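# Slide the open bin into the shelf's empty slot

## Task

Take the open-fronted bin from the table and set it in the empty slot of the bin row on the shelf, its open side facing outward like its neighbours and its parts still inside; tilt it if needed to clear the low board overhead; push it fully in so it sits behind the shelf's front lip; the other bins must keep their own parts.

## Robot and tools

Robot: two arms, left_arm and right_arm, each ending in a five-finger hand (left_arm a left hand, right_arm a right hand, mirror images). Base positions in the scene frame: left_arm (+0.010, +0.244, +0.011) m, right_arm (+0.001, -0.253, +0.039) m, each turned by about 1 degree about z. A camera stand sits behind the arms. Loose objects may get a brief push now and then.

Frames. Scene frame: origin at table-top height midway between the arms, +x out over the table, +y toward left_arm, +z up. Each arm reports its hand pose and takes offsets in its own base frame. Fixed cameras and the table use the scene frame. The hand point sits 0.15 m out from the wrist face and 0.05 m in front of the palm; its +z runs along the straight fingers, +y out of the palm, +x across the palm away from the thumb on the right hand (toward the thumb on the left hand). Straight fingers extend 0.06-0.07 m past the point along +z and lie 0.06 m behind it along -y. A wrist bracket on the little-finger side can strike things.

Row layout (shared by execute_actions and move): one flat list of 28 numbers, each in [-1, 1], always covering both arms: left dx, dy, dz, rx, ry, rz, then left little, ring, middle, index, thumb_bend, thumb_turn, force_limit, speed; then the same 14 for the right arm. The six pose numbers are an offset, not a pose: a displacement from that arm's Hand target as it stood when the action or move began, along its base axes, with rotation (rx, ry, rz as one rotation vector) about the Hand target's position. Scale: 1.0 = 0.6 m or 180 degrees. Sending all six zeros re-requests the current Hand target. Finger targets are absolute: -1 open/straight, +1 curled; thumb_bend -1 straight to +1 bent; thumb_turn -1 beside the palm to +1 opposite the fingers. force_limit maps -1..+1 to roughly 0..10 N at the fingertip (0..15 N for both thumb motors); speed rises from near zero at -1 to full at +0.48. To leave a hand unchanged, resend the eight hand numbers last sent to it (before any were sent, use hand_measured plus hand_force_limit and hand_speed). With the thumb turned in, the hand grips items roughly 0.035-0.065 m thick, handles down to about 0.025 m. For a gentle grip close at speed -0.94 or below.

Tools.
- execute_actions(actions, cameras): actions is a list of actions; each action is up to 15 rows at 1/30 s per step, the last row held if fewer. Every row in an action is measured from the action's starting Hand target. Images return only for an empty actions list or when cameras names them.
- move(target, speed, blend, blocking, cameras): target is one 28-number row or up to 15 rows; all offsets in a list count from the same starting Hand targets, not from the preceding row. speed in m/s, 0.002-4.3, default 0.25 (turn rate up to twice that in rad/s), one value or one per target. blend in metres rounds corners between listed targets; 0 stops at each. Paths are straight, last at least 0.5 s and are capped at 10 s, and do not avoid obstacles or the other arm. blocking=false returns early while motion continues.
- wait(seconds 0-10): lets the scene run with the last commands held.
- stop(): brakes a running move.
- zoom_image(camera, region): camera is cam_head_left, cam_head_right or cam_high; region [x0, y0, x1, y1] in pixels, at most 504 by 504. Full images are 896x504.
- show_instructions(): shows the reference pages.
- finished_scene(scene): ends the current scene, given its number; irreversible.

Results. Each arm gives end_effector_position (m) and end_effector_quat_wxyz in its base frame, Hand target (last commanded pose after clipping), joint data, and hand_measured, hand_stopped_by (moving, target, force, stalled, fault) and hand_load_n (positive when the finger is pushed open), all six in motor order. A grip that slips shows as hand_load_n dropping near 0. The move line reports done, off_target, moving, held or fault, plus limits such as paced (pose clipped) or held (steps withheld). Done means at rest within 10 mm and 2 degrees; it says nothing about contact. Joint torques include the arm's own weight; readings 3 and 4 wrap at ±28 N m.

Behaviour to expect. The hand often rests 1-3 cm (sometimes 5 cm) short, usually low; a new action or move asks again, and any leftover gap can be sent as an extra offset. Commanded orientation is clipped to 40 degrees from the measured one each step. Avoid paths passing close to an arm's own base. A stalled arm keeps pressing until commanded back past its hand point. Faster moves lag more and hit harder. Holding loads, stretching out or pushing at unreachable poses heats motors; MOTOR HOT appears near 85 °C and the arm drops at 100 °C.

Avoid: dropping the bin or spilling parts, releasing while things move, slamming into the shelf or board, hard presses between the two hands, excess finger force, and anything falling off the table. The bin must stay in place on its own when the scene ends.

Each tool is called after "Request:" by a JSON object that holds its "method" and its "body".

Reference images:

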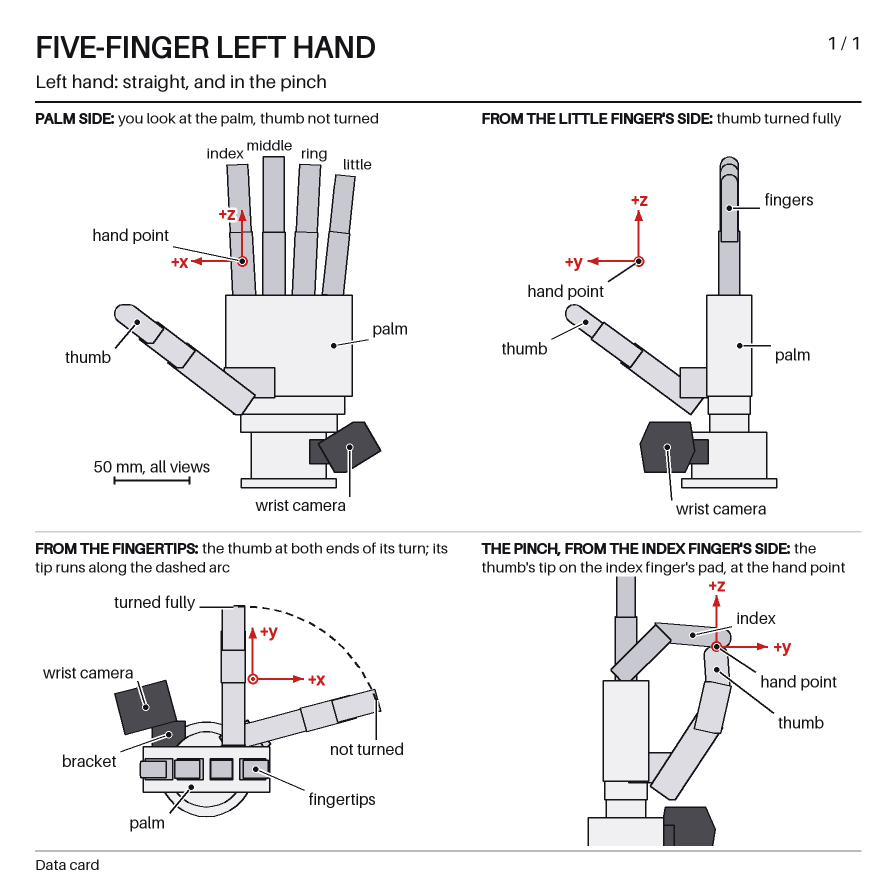

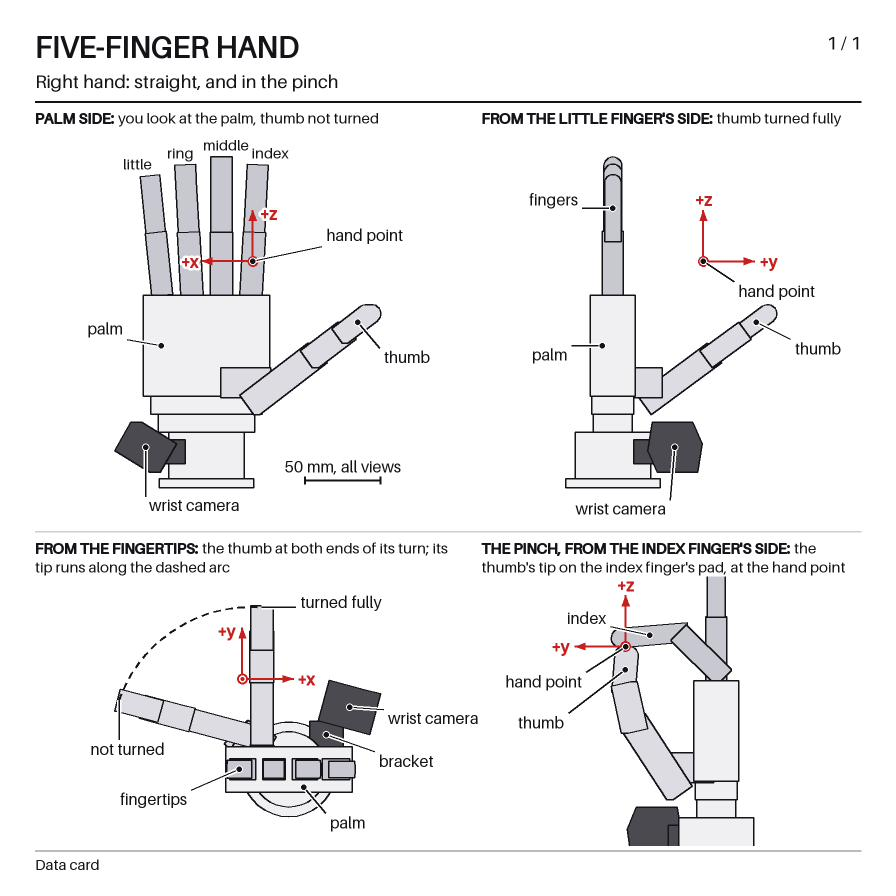

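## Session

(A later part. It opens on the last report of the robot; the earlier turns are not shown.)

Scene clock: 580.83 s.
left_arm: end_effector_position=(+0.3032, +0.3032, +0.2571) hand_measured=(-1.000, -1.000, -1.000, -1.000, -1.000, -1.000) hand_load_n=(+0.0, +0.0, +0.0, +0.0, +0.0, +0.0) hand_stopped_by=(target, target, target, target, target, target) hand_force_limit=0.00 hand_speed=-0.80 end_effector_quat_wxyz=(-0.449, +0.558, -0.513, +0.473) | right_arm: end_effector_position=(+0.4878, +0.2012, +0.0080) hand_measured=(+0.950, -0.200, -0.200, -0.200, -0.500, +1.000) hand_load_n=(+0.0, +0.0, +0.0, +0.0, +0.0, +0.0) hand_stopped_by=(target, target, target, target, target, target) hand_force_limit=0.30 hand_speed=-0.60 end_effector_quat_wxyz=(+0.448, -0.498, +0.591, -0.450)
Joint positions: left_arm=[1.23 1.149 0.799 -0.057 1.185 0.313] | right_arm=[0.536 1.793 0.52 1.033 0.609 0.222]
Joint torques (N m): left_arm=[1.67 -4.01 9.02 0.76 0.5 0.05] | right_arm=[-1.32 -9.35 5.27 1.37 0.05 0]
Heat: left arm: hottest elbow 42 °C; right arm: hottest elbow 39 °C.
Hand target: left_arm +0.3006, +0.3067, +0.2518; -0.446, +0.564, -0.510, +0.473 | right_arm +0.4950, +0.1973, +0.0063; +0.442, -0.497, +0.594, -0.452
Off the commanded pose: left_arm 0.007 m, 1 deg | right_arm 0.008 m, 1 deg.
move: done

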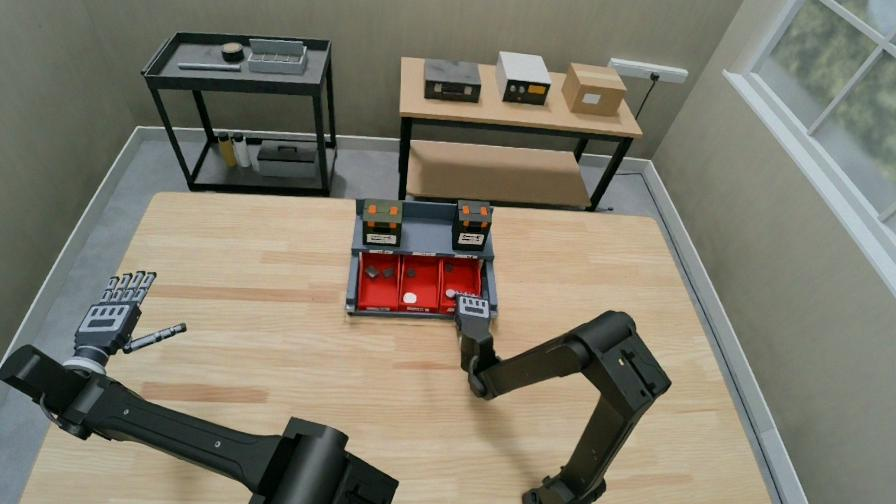

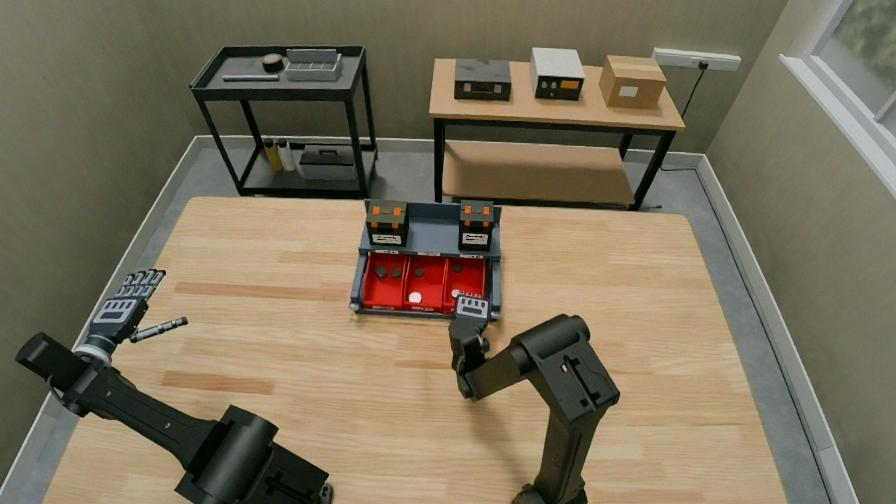

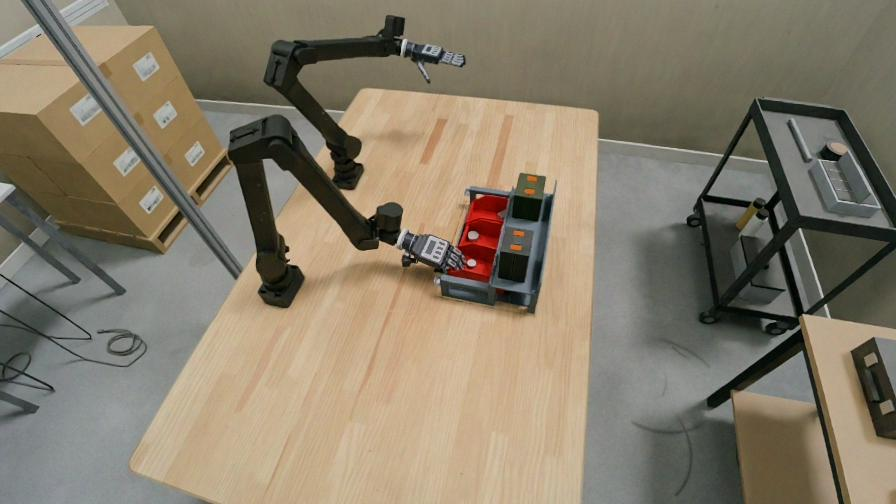

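Request:
{"method": "move", "body": {"target": [[0,0,0,0,0,0,-1,-1,-1,-1,-1,-1,0,-0.8,0,0,0.1,0,0,0,0.95,-0.2,-0.2,-0.2,-0.5,1,0.3,-0.6],[0,0,0,0,0,0,-1,-1,-1,-1,-1,-1,0,-0.8,-0.25,0,0.15,0,0,0,0.95,-0.2,-0.2,-0.2,-0.5,1,0.3,-0.6]], "speed": 0.12, "cameras": ["cam_head_left","cam_head_right","cam_high"]}}

Request:
{"method": "zoom_image", "body": {"camera": "cam_head_left", "region": [410, 240, 510, 350]}}

Request:
{"method": "zoom_image", "body": {"camera": "cam_high", "region": [430, 170, 570, 320]}}

Request:
{"method": "zoom_image", "body": {"camera": "cam_head_right", "region": [410, 240, 510, 350]}}

Scene clock: 587.43 s.
left_arm: end_effector_position=(+0.3032, +0.3032, +0.2571) hand_measured=(-1.000, -1.000, -1.000, -1.000, -1.000, -1.000) hand_load_n=(+0.0, +0.0, +0.0, +0.0, +0.0, -0.5) hand_stopped_by=(target, target, target, target, target, target) hand_force_limit=0.00 hand_speed=-0.80 end_effector_quat_wxyz=(-0.449, +0.558, -0.513, +0.473) | right_arm: end_effector_position=(+0.3480, +0.1935, +0.0947) hand_measured=(+0.950, -0.200, -0.200, -0.200, -0.500, +1.000) hand_load_n=(+0.0, +0.0, +0.0, -0.5, +0.0, +0.0) hand_stopped_by=(target, target, target, target, target, target) hand_force_limit=0.30 hand_speed=-0.60 end_effector_quat_wxyz=(+0.438, -0.497, +0.595, -0.456)
Joint positions: left_arm=[1.23 1.149 0.799 -0.057 1.185 0.313] | right_arm=[0.821 1.134 0.279 0.525 0.904 0.332]
Joint torques (N m): left_arm=[1.67 -4.01 9.03 0.76 0.5 0.04] | right_arm=[0.79 -3.78 6.69 1.44 0.3 0.1]
Heat: left arm: hottest elbow 42 °C; right arm: hottest elbow 39 °C.
Hand target: left_arm +0.3006, +0.3067, +0.2518; -0.446, +0.564, -0.510, +0.473 | right_arm +0.3450, +0.1973, +0.0963; +0.442, -0.497, +0.594, -0.452
Off the commanded pose: left_arm 0.007 m, 1 deg | right_arm 0.005 m, 1 deg.
move: done

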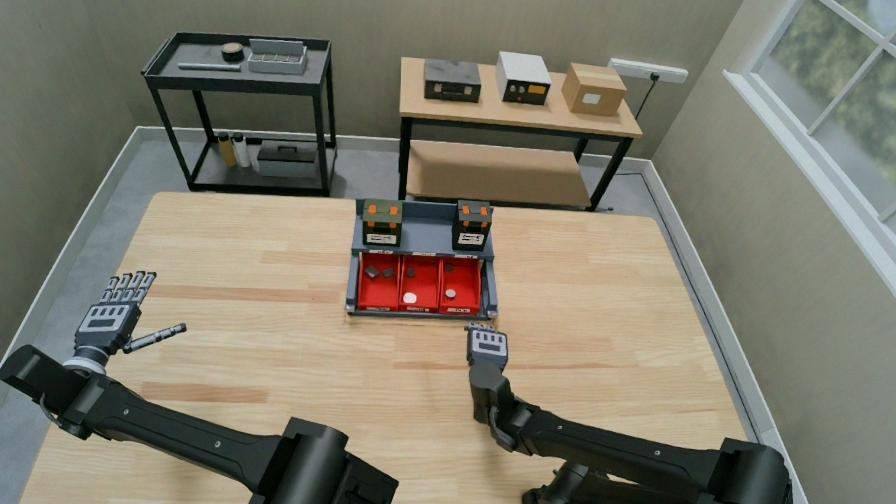

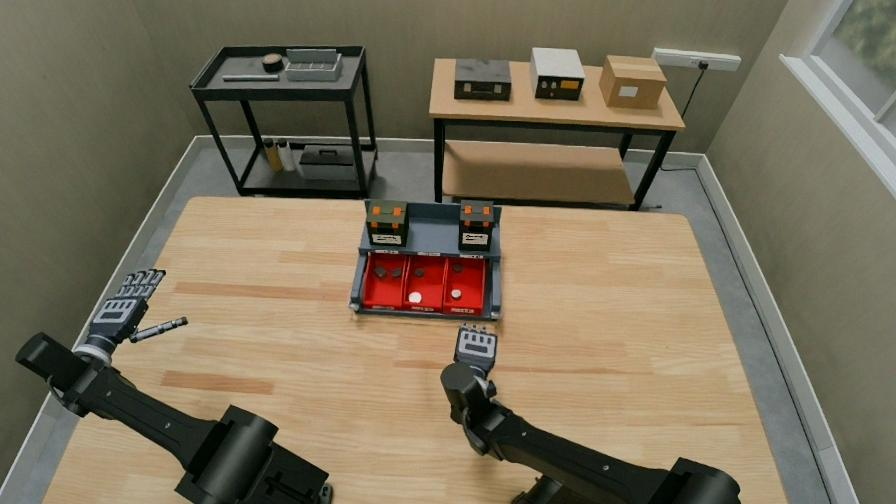

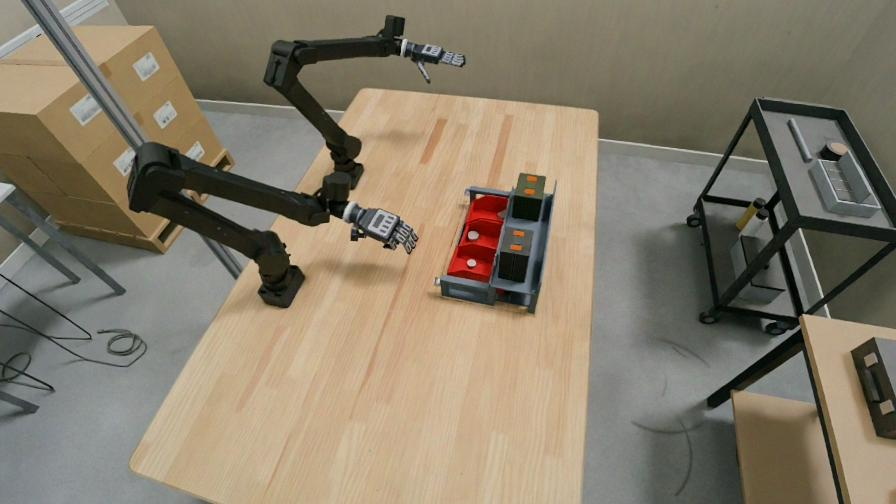

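Scaled by 4.582 from the camera's 896x504 image, which has a finer 1280x720 frame.

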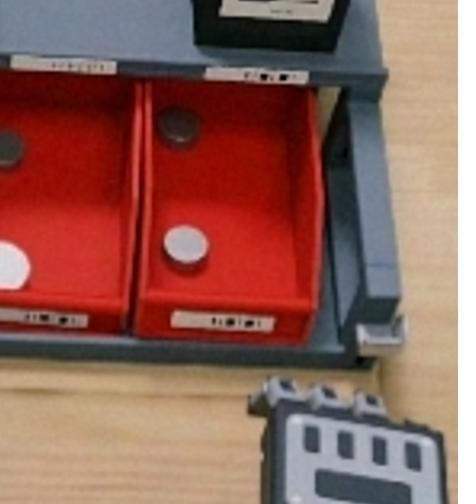

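Scaled by 3.360 from the camera's 896x504 image, which has a finer 1280x720 frame.

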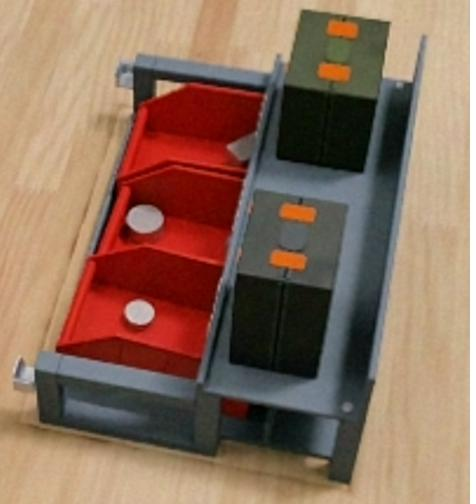

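Scaled by 4.582 from the camera's 896x504 image, which has a finer 1280x720 frame.

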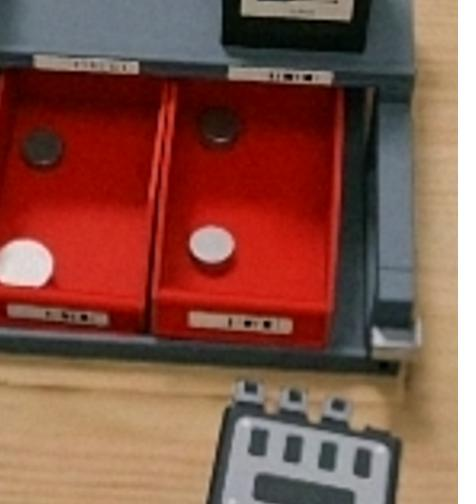

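Request:
{"method": "move", "body": {"target": [0,0,0,0,0,0,-1,-1,-1,-1,-1,-1,0,-0.8,0.142,0.063,-0.115,0,0,0.036,0,0,0,0,-1,-1,0.3,-0.2], "speed": 0.12, "cameras": ["cam_head_left","cam_high"]}}

Request:
{"method": "zoom_image", "body": {"camera": "cam_head_left", "region": [410, 240, 510, 350]}}

Request:
{"method": "zoom_image", "body": {"camera": "cam_high", "region": [370, 190, 510, 320]}}

Scene clock: 605.70 s.
left_arm: end_effector_position=(+0.3032, +0.3032, +0.2571) hand_measured=(-1.000, -1.000, -1.000, -1.000, -1.000, -1.000) hand_load_n=(+0.0, +0.0, +0.0, +0.0, +0.0, +0.0) hand_stopped_by=(target, target, target, target, target, target) hand_force_limit=0.00 hand_speed=-0.80 end_effector_quat_wxyz=(-0.449, +0.558, -0.513, +0.473) | right_arm: end_effector_position=(+0.4169, +0.2318, +0.0208) hand_measured=(+0.000, +0.000, +0.000, +0.000, -1.000, -1.000) hand_load_n=(+0.0, +0.0, +0.0, +0.0, +0.0, -0.5) hand_stopped_by=(target, target, target, target, target, target) hand_force_limit=0.30 hand_speed=-0.20 end_effector_quat_wxyz=(-0.459, +0.540, -0.566, +0.422)
Joint positions: left_arm=[1.23 1.149 0.799 -0.057 1.185 0.313] | right_arm=[0.678 1.642 0.395 0.966 0.64 0.237]
Joint torques (N m): left_arm=[1.67 -4.01 9.03 0.76 0.5 0.04] | right_arm=[-1.14 -6.65 6.17 2.54 0.03 -0.06]
Motor temperatures (°C): left_arm=[29 30 42 26 29 29] | right_arm=[30 30 38 30 28 28]
Heat: left arm: hottest elbow 42 °C; right arm: hottest elbow 38 °C.
Hand target: left_arm +0.3006, +0.3067, +0.2518; -0.446, +0.564, -0.510, +0.473 | right_arm +0.4303, +0.2350, +0.0274; -0.467, +0.530, -0.565, +0.426
Off the commanded pose: left_arm 0.007 m, 1 deg | right_arm 0.015 m, 2 deg.
move: off_target (right_arm)
Images, in order (width x height): cam_head_left 896x504, cam_high 896x504.

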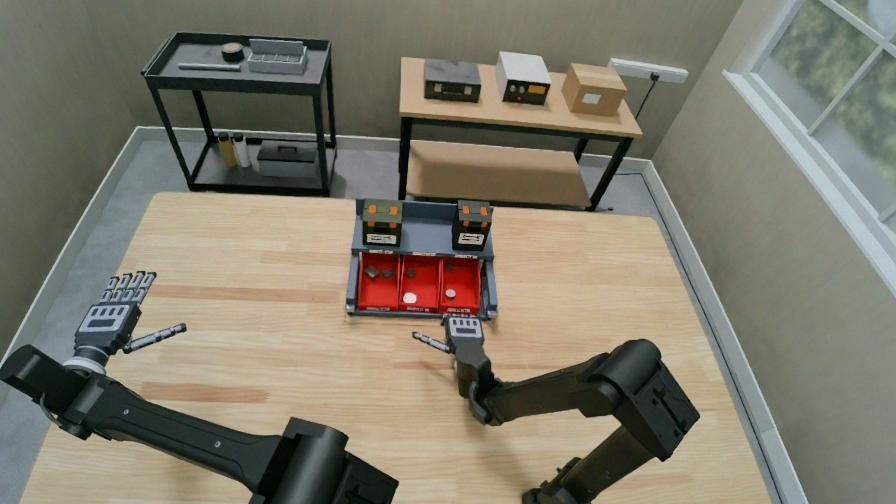

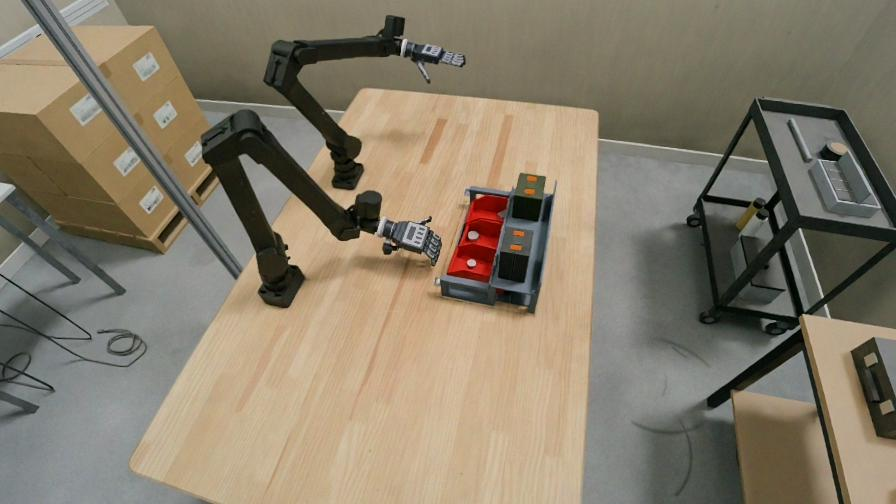

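Scaled by 4.582 from the camera's 896x504 image, which has a finer 1280x720 frame.

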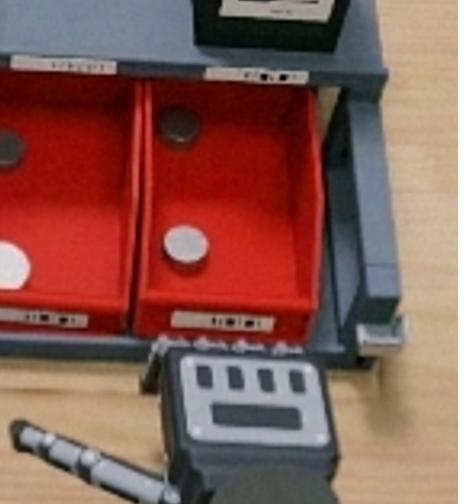

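Scaled by 3.600 from the camera's 896x504 image, which has a finer 1280x720 frame.

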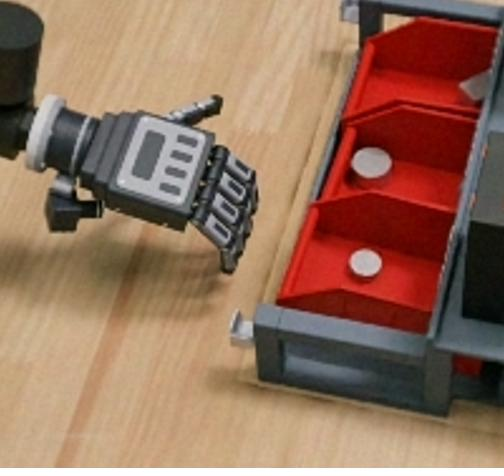

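Request:
{"method": "move", "body": {"target": [[0,0,0,0,0,0,-1,-1,-1,-1,-1,-1,0,-0.8,0,-0.003,-0.045,0,0,0.004,0,0,0,0,-1,-1,0.3,-0.2],[0,0,0,0,0,0,-1,-1,-1,-1,-1,-1,0,-0.8,0.045,-0.003,-0.045,0,0,0.004,0,0,0,0,-1,-1,0.3,-0.2]], "speed": 0.08, "cameras": ["cam_head_left","cam_high"]}}

Request:
{"method": "zoom_image", "body": {"camera": "cam_head_left", "region": [410, 240, 510, 350]}}

Request:
{"method": "zoom_image", "body": {"camera": "cam_high", "region": [370, 190, 510, 320]}}

Scene clock: 611.57 s.
left_arm: end_effector_position=(+0.3032, +0.3032, +0.2571) hand_measured=(-1.000, -1.000, -1.000, -1.000, -1.000, -1.000) hand_load_n=(+0.0, +0.0, +0.0, +0.0, +0.0, +0.0) hand_stopped_by=(target, target, target, target, target, target) hand_force_limit=0.00 hand_speed=-0.80 end_effector_quat_wxyz=(-0.449, +0.558, -0.513, +0.473) | right_arm: end_effector_position=(+0.4480, +0.2336, +0.0024) hand_measured=(+0.000, +0.000, +0.000, +0.000, -1.000, -1.000) hand_load_n=(+0.0, +0.0, +0.0, +0.0, +0.0, -0.5) hand_stopped_by=(target, target, target, target, target, target) hand_force_limit=0.30 hand_speed=-0.20 end_effector_quat_wxyz=(-0.474, +0.533, -0.561, +0.420)
Joint positions: left_arm=[1.23 1.149 0.799 -0.057 1.185 0.313] | right_arm=[0.618 1.786 0.454 1.094 0.57 0.216]
Joint torques (N m): left_arm=[1.61 -4.07 9.03 0.76 0.5 0.04] | right_arm=[-1.08 -7.94 5.33 1.61 0 -0.04]
Heat: left arm: hottest elbow 42 °C; right arm: hottest elbow 38 °C.
Hand target: left_arm +0.3006, +0.3067, +0.2518; -0.446, +0.564, -0.510, +0.473 | right_arm +0.4573, +0.2333, +0.0004; -0.470, +0.533, -0.562, +0.424
Off the commanded pose: left_arm 0.007 m, 1 deg | right_arm 0.009 m, 1 deg.
move: done
Images, in order (width x height): cam_head_left 896x504, cam_high 896x504.

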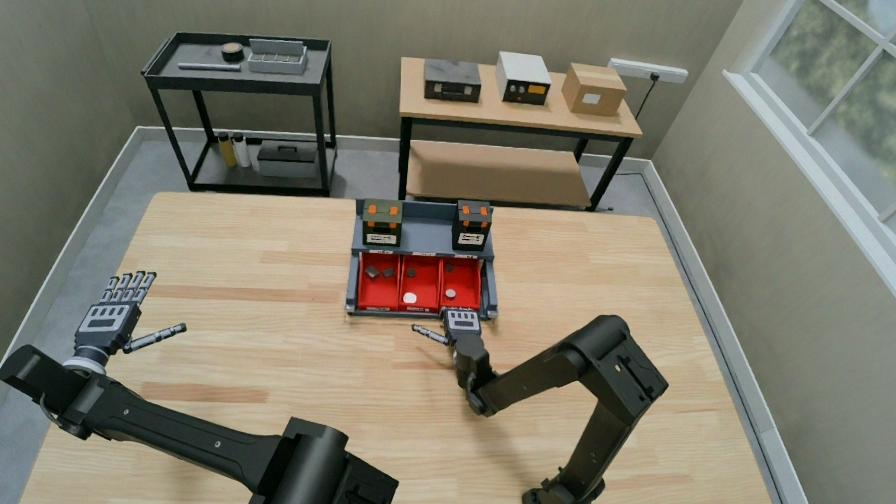

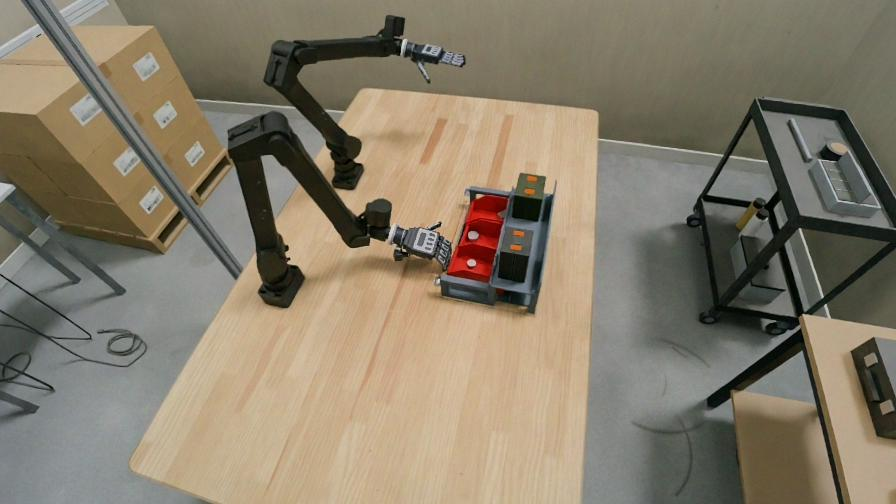

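Scaled by 4.582 from the camera's 896x504 image, which has a finer 1280x720 frame.

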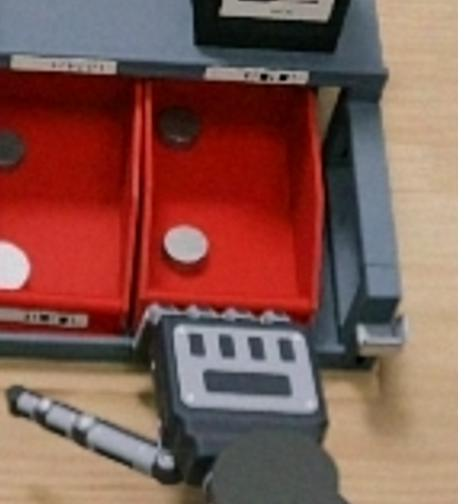

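Scaled by 3.600 from the camera's 896x504 image, which has a finer 1280x720 frame.

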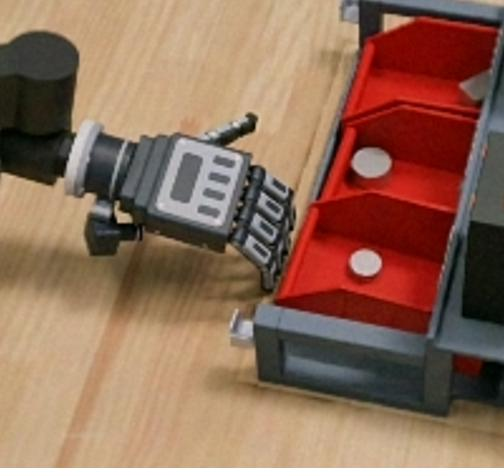

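Request:
{"method": "move", "body": {"target": [0,0,0,0,0,0,-1,-1,-1,-1,-1,-1,0,-0.8,0.03,0,0.003,0,0,0.004,0,0,0,0,-1,-1,0.3,-0.2], "speed": 0.06, "cameras": ["cam_head_left","cam_high"]}}

Request:
{"method": "zoom_image", "body": {"camera": "cam_head_left", "region": [410, 240, 510, 350]}}

Request:
{"method": "zoom_image", "body": {"camera": "cam_high", "region": [370, 190, 510, 320]}}

Scene clock: 614.63 s.
left_arm: end_effector_position=(+0.3032, +0.3032, +0.2571) hand_measured=(-1.000, -1.000, -1.000, -1.000, -1.000, -1.000) hand_load_n=(+0.0, +0.0, +0.0, +0.0, +0.0, -0.5) hand_stopped_by=(target, target, target, target, target, target) hand_force_limit=0.00 hand_speed=-0.80 end_effector_quat_wxyz=(-0.449, +0.558, -0.513, +0.473) | right_arm: end_effector_position=(+0.4532, +0.2345, +0.0015) hand_measured=(+0.000, +0.000, +0.000, +0.000, -1.000, -1.000) hand_load_n=(+0.0, +0.0, -7.0, +0.0, +0.0, -0.5) hand_stopped_by=(target, target, target, target, target, target) hand_force_limit=0.30 hand_speed=-0.20 end_effector_quat_wxyz=(-0.476, +0.542, -0.555, +0.413)
Joint positions: left_arm=[1.23 1.149 0.799 -0.057 1.185 0.313] | right_arm=[0.599 1.788 0.464 1.084 0.527 0.204]
Joint torques (N m): left_arm=[1.61 -4.07 9.02 0.76 0.5 0.04] | right_arm=[-2.26 -7.71 7.16 1.2 -0.14 -0.08]
Heat: left arm: hottest elbow 42 °C; right arm: hottest elbow 38 °C.
Hand target: left_arm +0.3006, +0.3067, +0.2518; -0.446, +0.564, -0.510, +0.473 | right_arm +0.4752, +0.2332, +0.0021; -0.472, +0.537, -0.558, +0.420
Off the commanded pose: left_arm 0.007 m, 1 deg | right_arm 0.022 m, 1 deg.
move: off_target (right_arm)
Images, in order (width x height): cam_head_left 896x504, cam_high 896x504.

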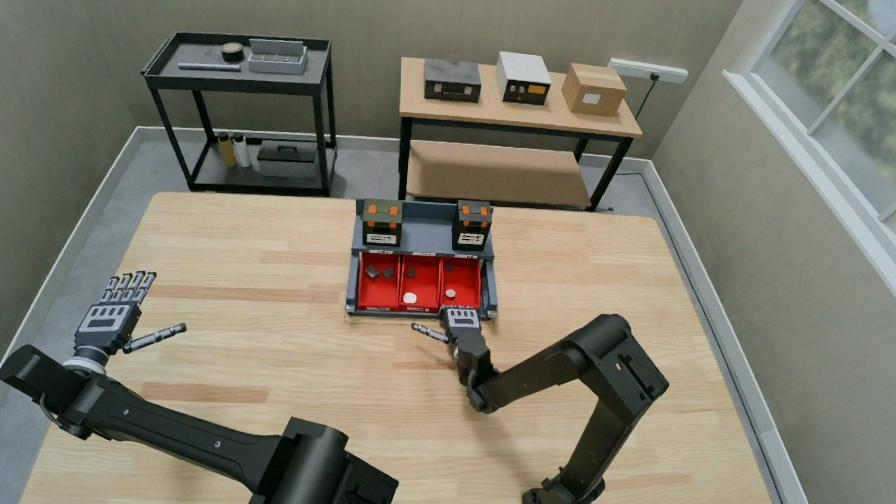

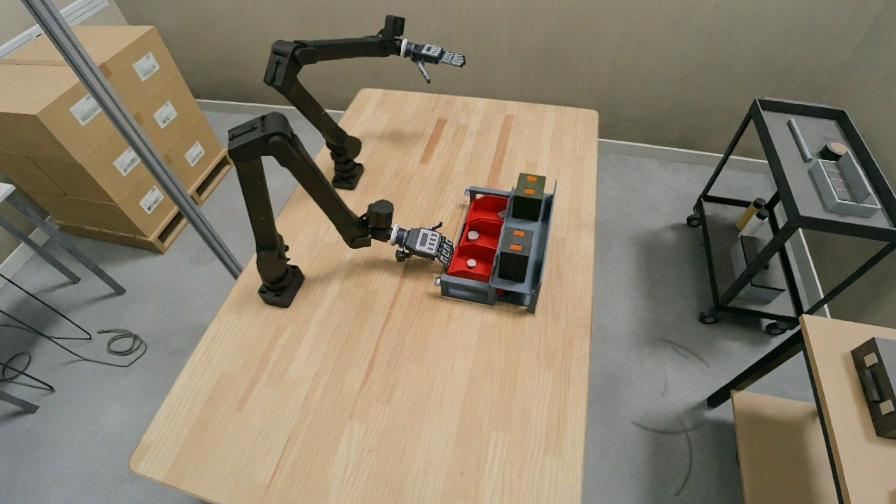

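Scaled by 4.582 from the camera's 896x504 image, which has a finer 1280x720 frame.

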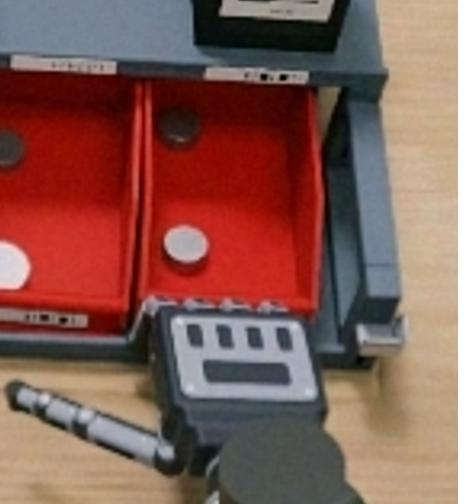

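Scaled by 3.600 from the camera's 896x504 image, which has a finer 1280x720 frame.

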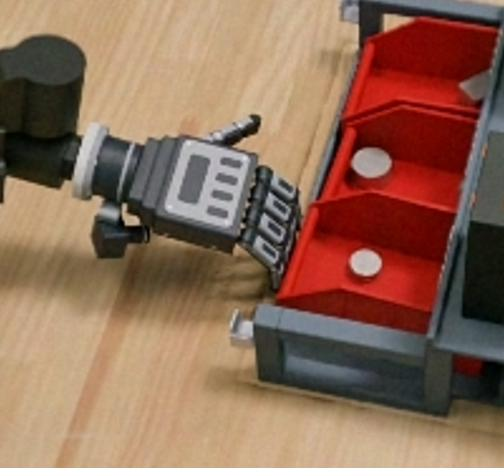

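Request:
{"method": "move", "body": {"target": [0,0,0,0,0,0,-1,-1,-1,-1,-1,-1,0,-0.8,0.02,-0.003,0.003,0,0,0.004,0,0,0,0,-1,-1,0.3,-0.2], "speed": 0.05, "cameras": ["cam_head_left","cam_high"]}}

Request:
{"method": "zoom_image", "body": {"camera": "cam_head_left", "region": [410, 240, 510, 350]}}

Request:
{"method": "zoom_image", "body": {"camera": "cam_high", "region": [370, 190, 510, 320]}}

Scene clock: 628.50 s.
left_arm: end_effector_position=(+0.3032, +0.3032, +0.2571) hand_measured=(-1.000, -1.000, -1.000, -1.000, -1.000, -1.000) hand_load_n=(-0.5, +0.0, +0.0, +0.0, +0.0, -0.5) hand_stopped_by=(target, target, target, target, target, target) hand_force_limit=0.00 hand_speed=-0.80 end_effector_quat_wxyz=(-0.449, +0.558, -0.513, +0.473) | right_arm: end_effector_position=(+0.4545, +0.2341, +0.0021) hand_measured=(+0.000, +0.000, +0.002, +0.000, -1.000, -1.000) hand_load_n=(+0.0, -2.5, -12.5, +0.0, +0.0, -0.5) hand_stopped_by=(target, target, target, target, target, target) hand_force_limit=0.30 hand_speed=-0.20 end_effector_quat_wxyz=(-0.479, +0.552, -0.549, +0.407)
Joint positions: left_arm=[1.23 1.149 0.799 -0.057 1.185 0.313] | right_arm=[0.582 1.781 0.464 1.076 0.487 0.192]
Joint torques (N m): left_arm=[1.67 -4.07 9.03 0.76 0.5 0.04] | right_arm=[-3.25 -7 8.65 1.09 -0.15 -0.06]
Heat: left arm: hottest elbow 42 °C; right arm: hottest elbow 38 °C.
Hand target: left_arm +0.3006, +0.3067, +0.2518; -0.446, +0.564, -0.510, +0.473 | right_arm +0.4872, +0.2315, +0.0040; -0.475, +0.540, -0.555, +0.418
Off the commanded pose: left_arm 0.007 m, 1 deg | right_arm 0.033 m, 2 deg.
move: off_target (right_arm)
Images, in order (width x height): cam_head_left 896x504, cam_high 896x504.

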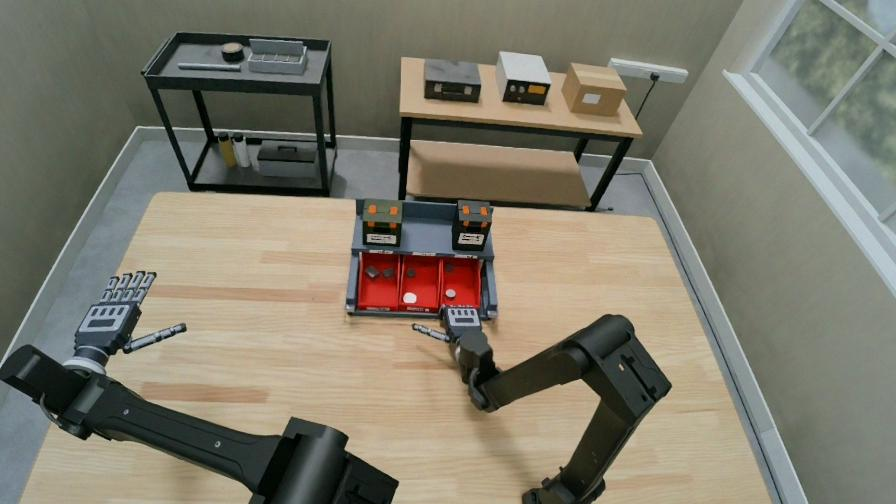

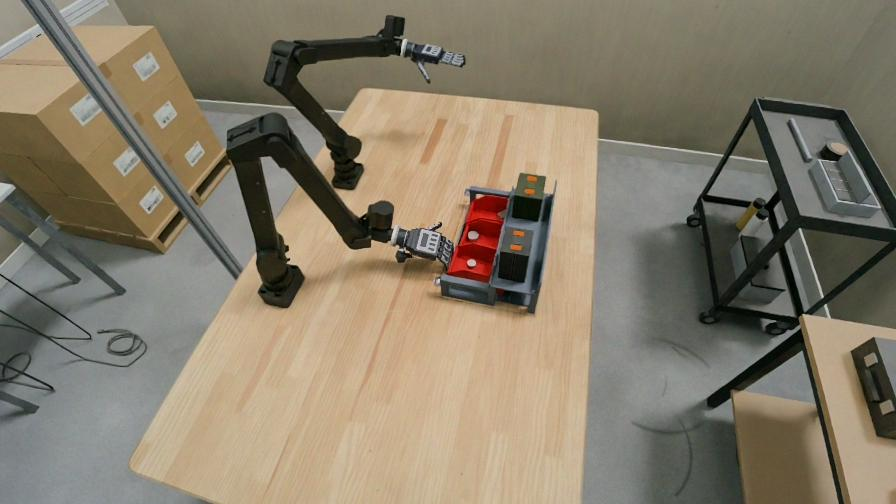

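Scaled by 4.582 from the camera's 896x504 image, which has a finer 1280x720 frame.

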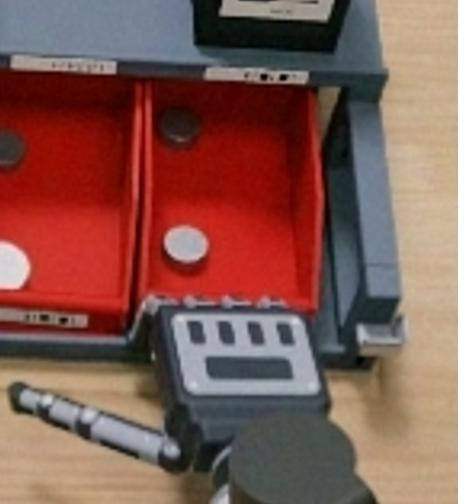

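Scaled by 3.600 from the camera's 896x504 image, which has a finer 1280x720 frame.

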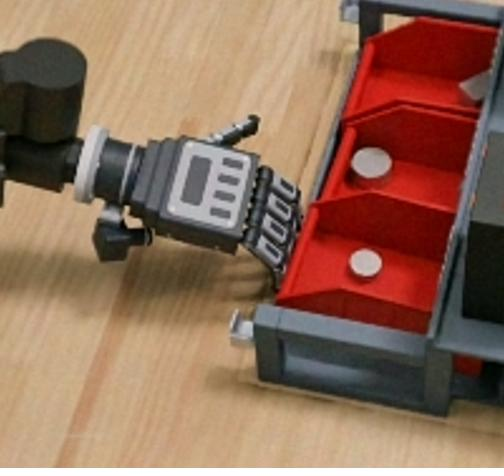

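Request:
{"method": "move", "body": {"target": [0,0,0,0,0,0,-1,-1,-1,-1,-1,-1,0,-0.8,-0.13,0,0.01,0,0,0,0,0,0,0,-1,-1,0.3,-0.2], "speed": 0.1, "cameras": ["all"]}}

Request:
{"method": "zoom_image", "body": {"camera": "cam_head_left", "region": [340, 290, 500, 330]}}

Request:
{"method": "zoom_image", "body": {"camera": "cam_head_right", "region": [340, 290, 510, 330]}}

Request:
{"method": "zoom_image", "body": {"camera": "cam_high", "region": [430, 220, 510, 310]}}

Scene clock: 634.43 s.
left_arm: end_effector_position=(+0.3032, +0.3032, +0.2571) hand_measured=(-1.000, -1.000, -1.000, -1.000, -1.000, -1.000) hand_load_n=(+0.0, +0.0, +0.0, +0.0, +0.0, +0.0) hand_stopped_by=(target, target, target, target, target, target) hand_force_limit=0.00 hand_speed=-0.80 end_effector_quat_wxyz=(-0.449, +0.558, -0.513, +0.473) | right_arm: end_effector_position=(+0.4110, +0.2261, +0.0023) hand_measured=(+0.000, +0.000, +0.000, +0.000, -1.000, -1.000) hand_load_n=(+0.0, +0.0, +0.0, +0.0, +0.0, -0.5) hand_stopped_by=(target, target, target, target, target, target) hand_force_limit=0.30 hand_speed=-0.20 end_effector_quat_wxyz=(-0.463, +0.547, -0.557, +0.420)
Joint positions: left_arm=[1.23 1.149 0.799 -0.057 1.185 0.313] | right_arm=[0.667 1.722 0.368 1.084 0.61 0.214]
Joint torques (N m): left_arm=[1.67 -4.01 9.02 0.76 0.5 0.04] | right_arm=[0.79 -9.05 3.18 2.5 0.21 0.11]
Heat: left arm: hottest elbow 42 °C; right arm: hottest elbow 38 °C.
Hand target: left_arm +0.3006, +0.3067, +0.2518; -0.446, +0.564, -0.510, +0.473 | right_arm +0.4093, +0.2315, +0.0100; -0.475, +0.540, -0.555, +0.417
Off the commanded pose: left_arm 0.007 m, 1 deg | right_arm 0.010 m, 2 deg.
move: done

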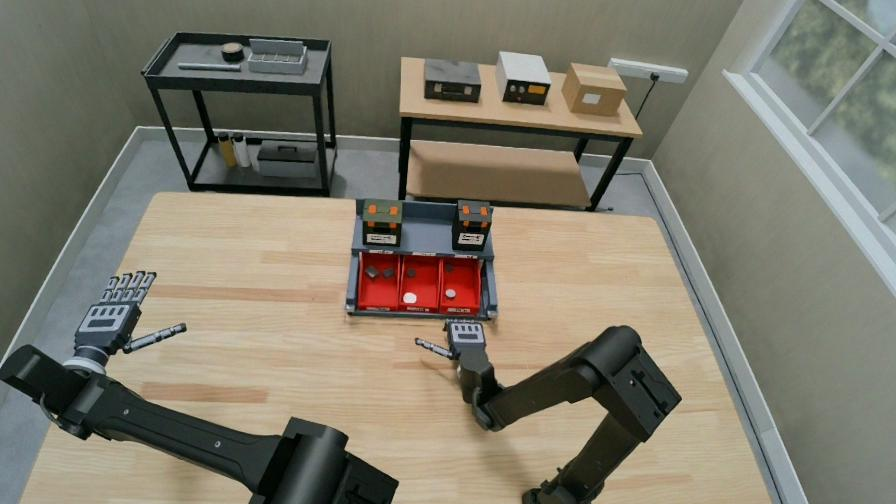

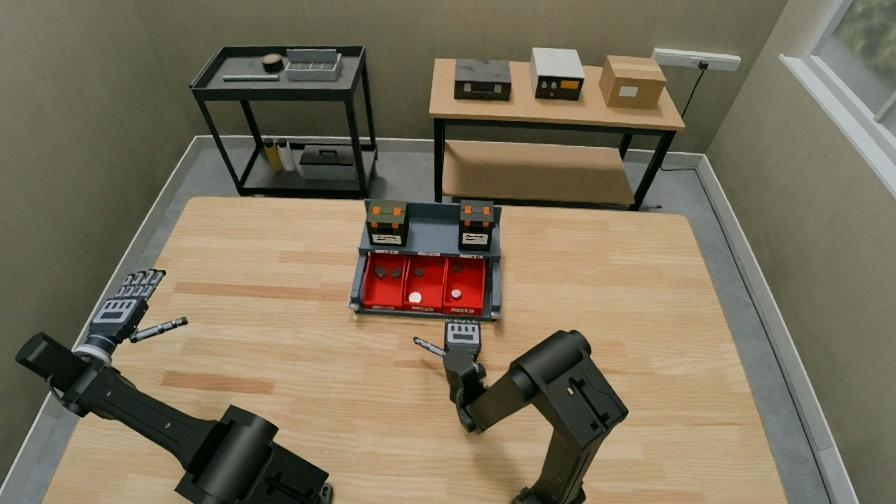

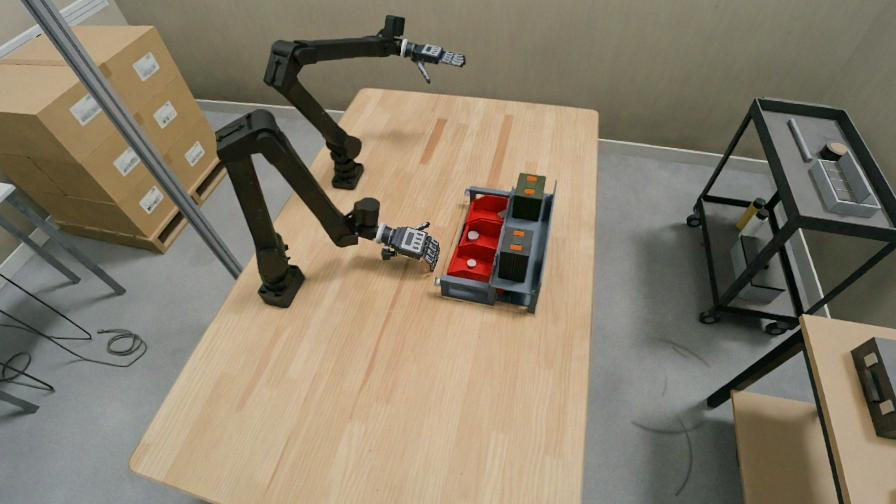

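Scaled by 3.150 from the camera's 896x504 image, which has a finer 1280x720 frame.

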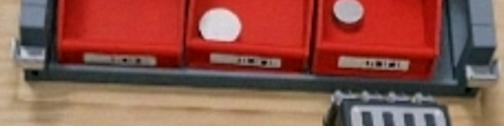

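Scaled by 2.965 from the camera's 896x504 image, which has a finer 1280x720 frame.

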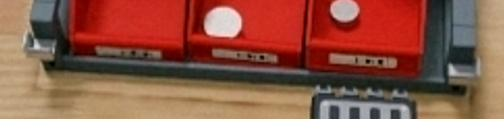

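Scaled by 5.600 from the camera's 896x504 image, which has a finer 1280x720 frame.

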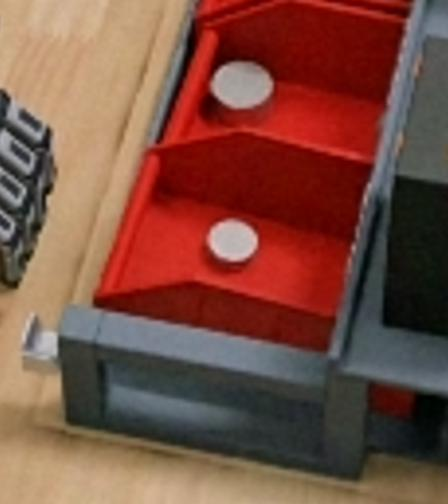

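Request:
{"method": "zoom_image", "body": {"camera": "cam_head_left", "region": [400, 298, 500, 328]}}

Request:
{"method": "zoom_image", "body": {"camera": "cam_head_left", "region": [350, 298, 450, 328]}}

Request:
{"method": "zoom_image", "body": {"camera": "cam_high", "region": [430, 190, 500, 290]}}

Scaled by 5.040 from the camera's 896x504 image, which has a finer 1280x720 frame.

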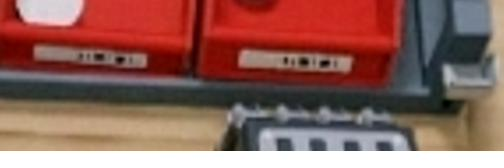

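Scaled by 5.040 from the camera's 896x504 image, which has a finer 1280x720 frame.

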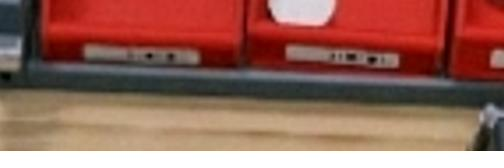

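Scaled by 5.040 from the camera's 896x504 image, which has a finer 1280x720 frame.

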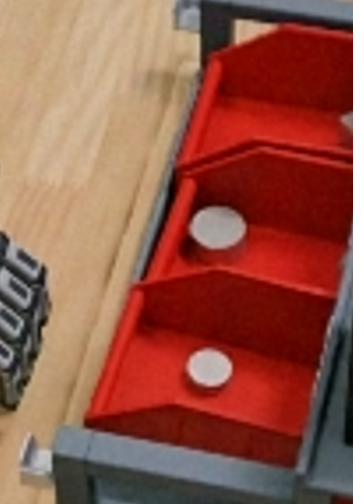

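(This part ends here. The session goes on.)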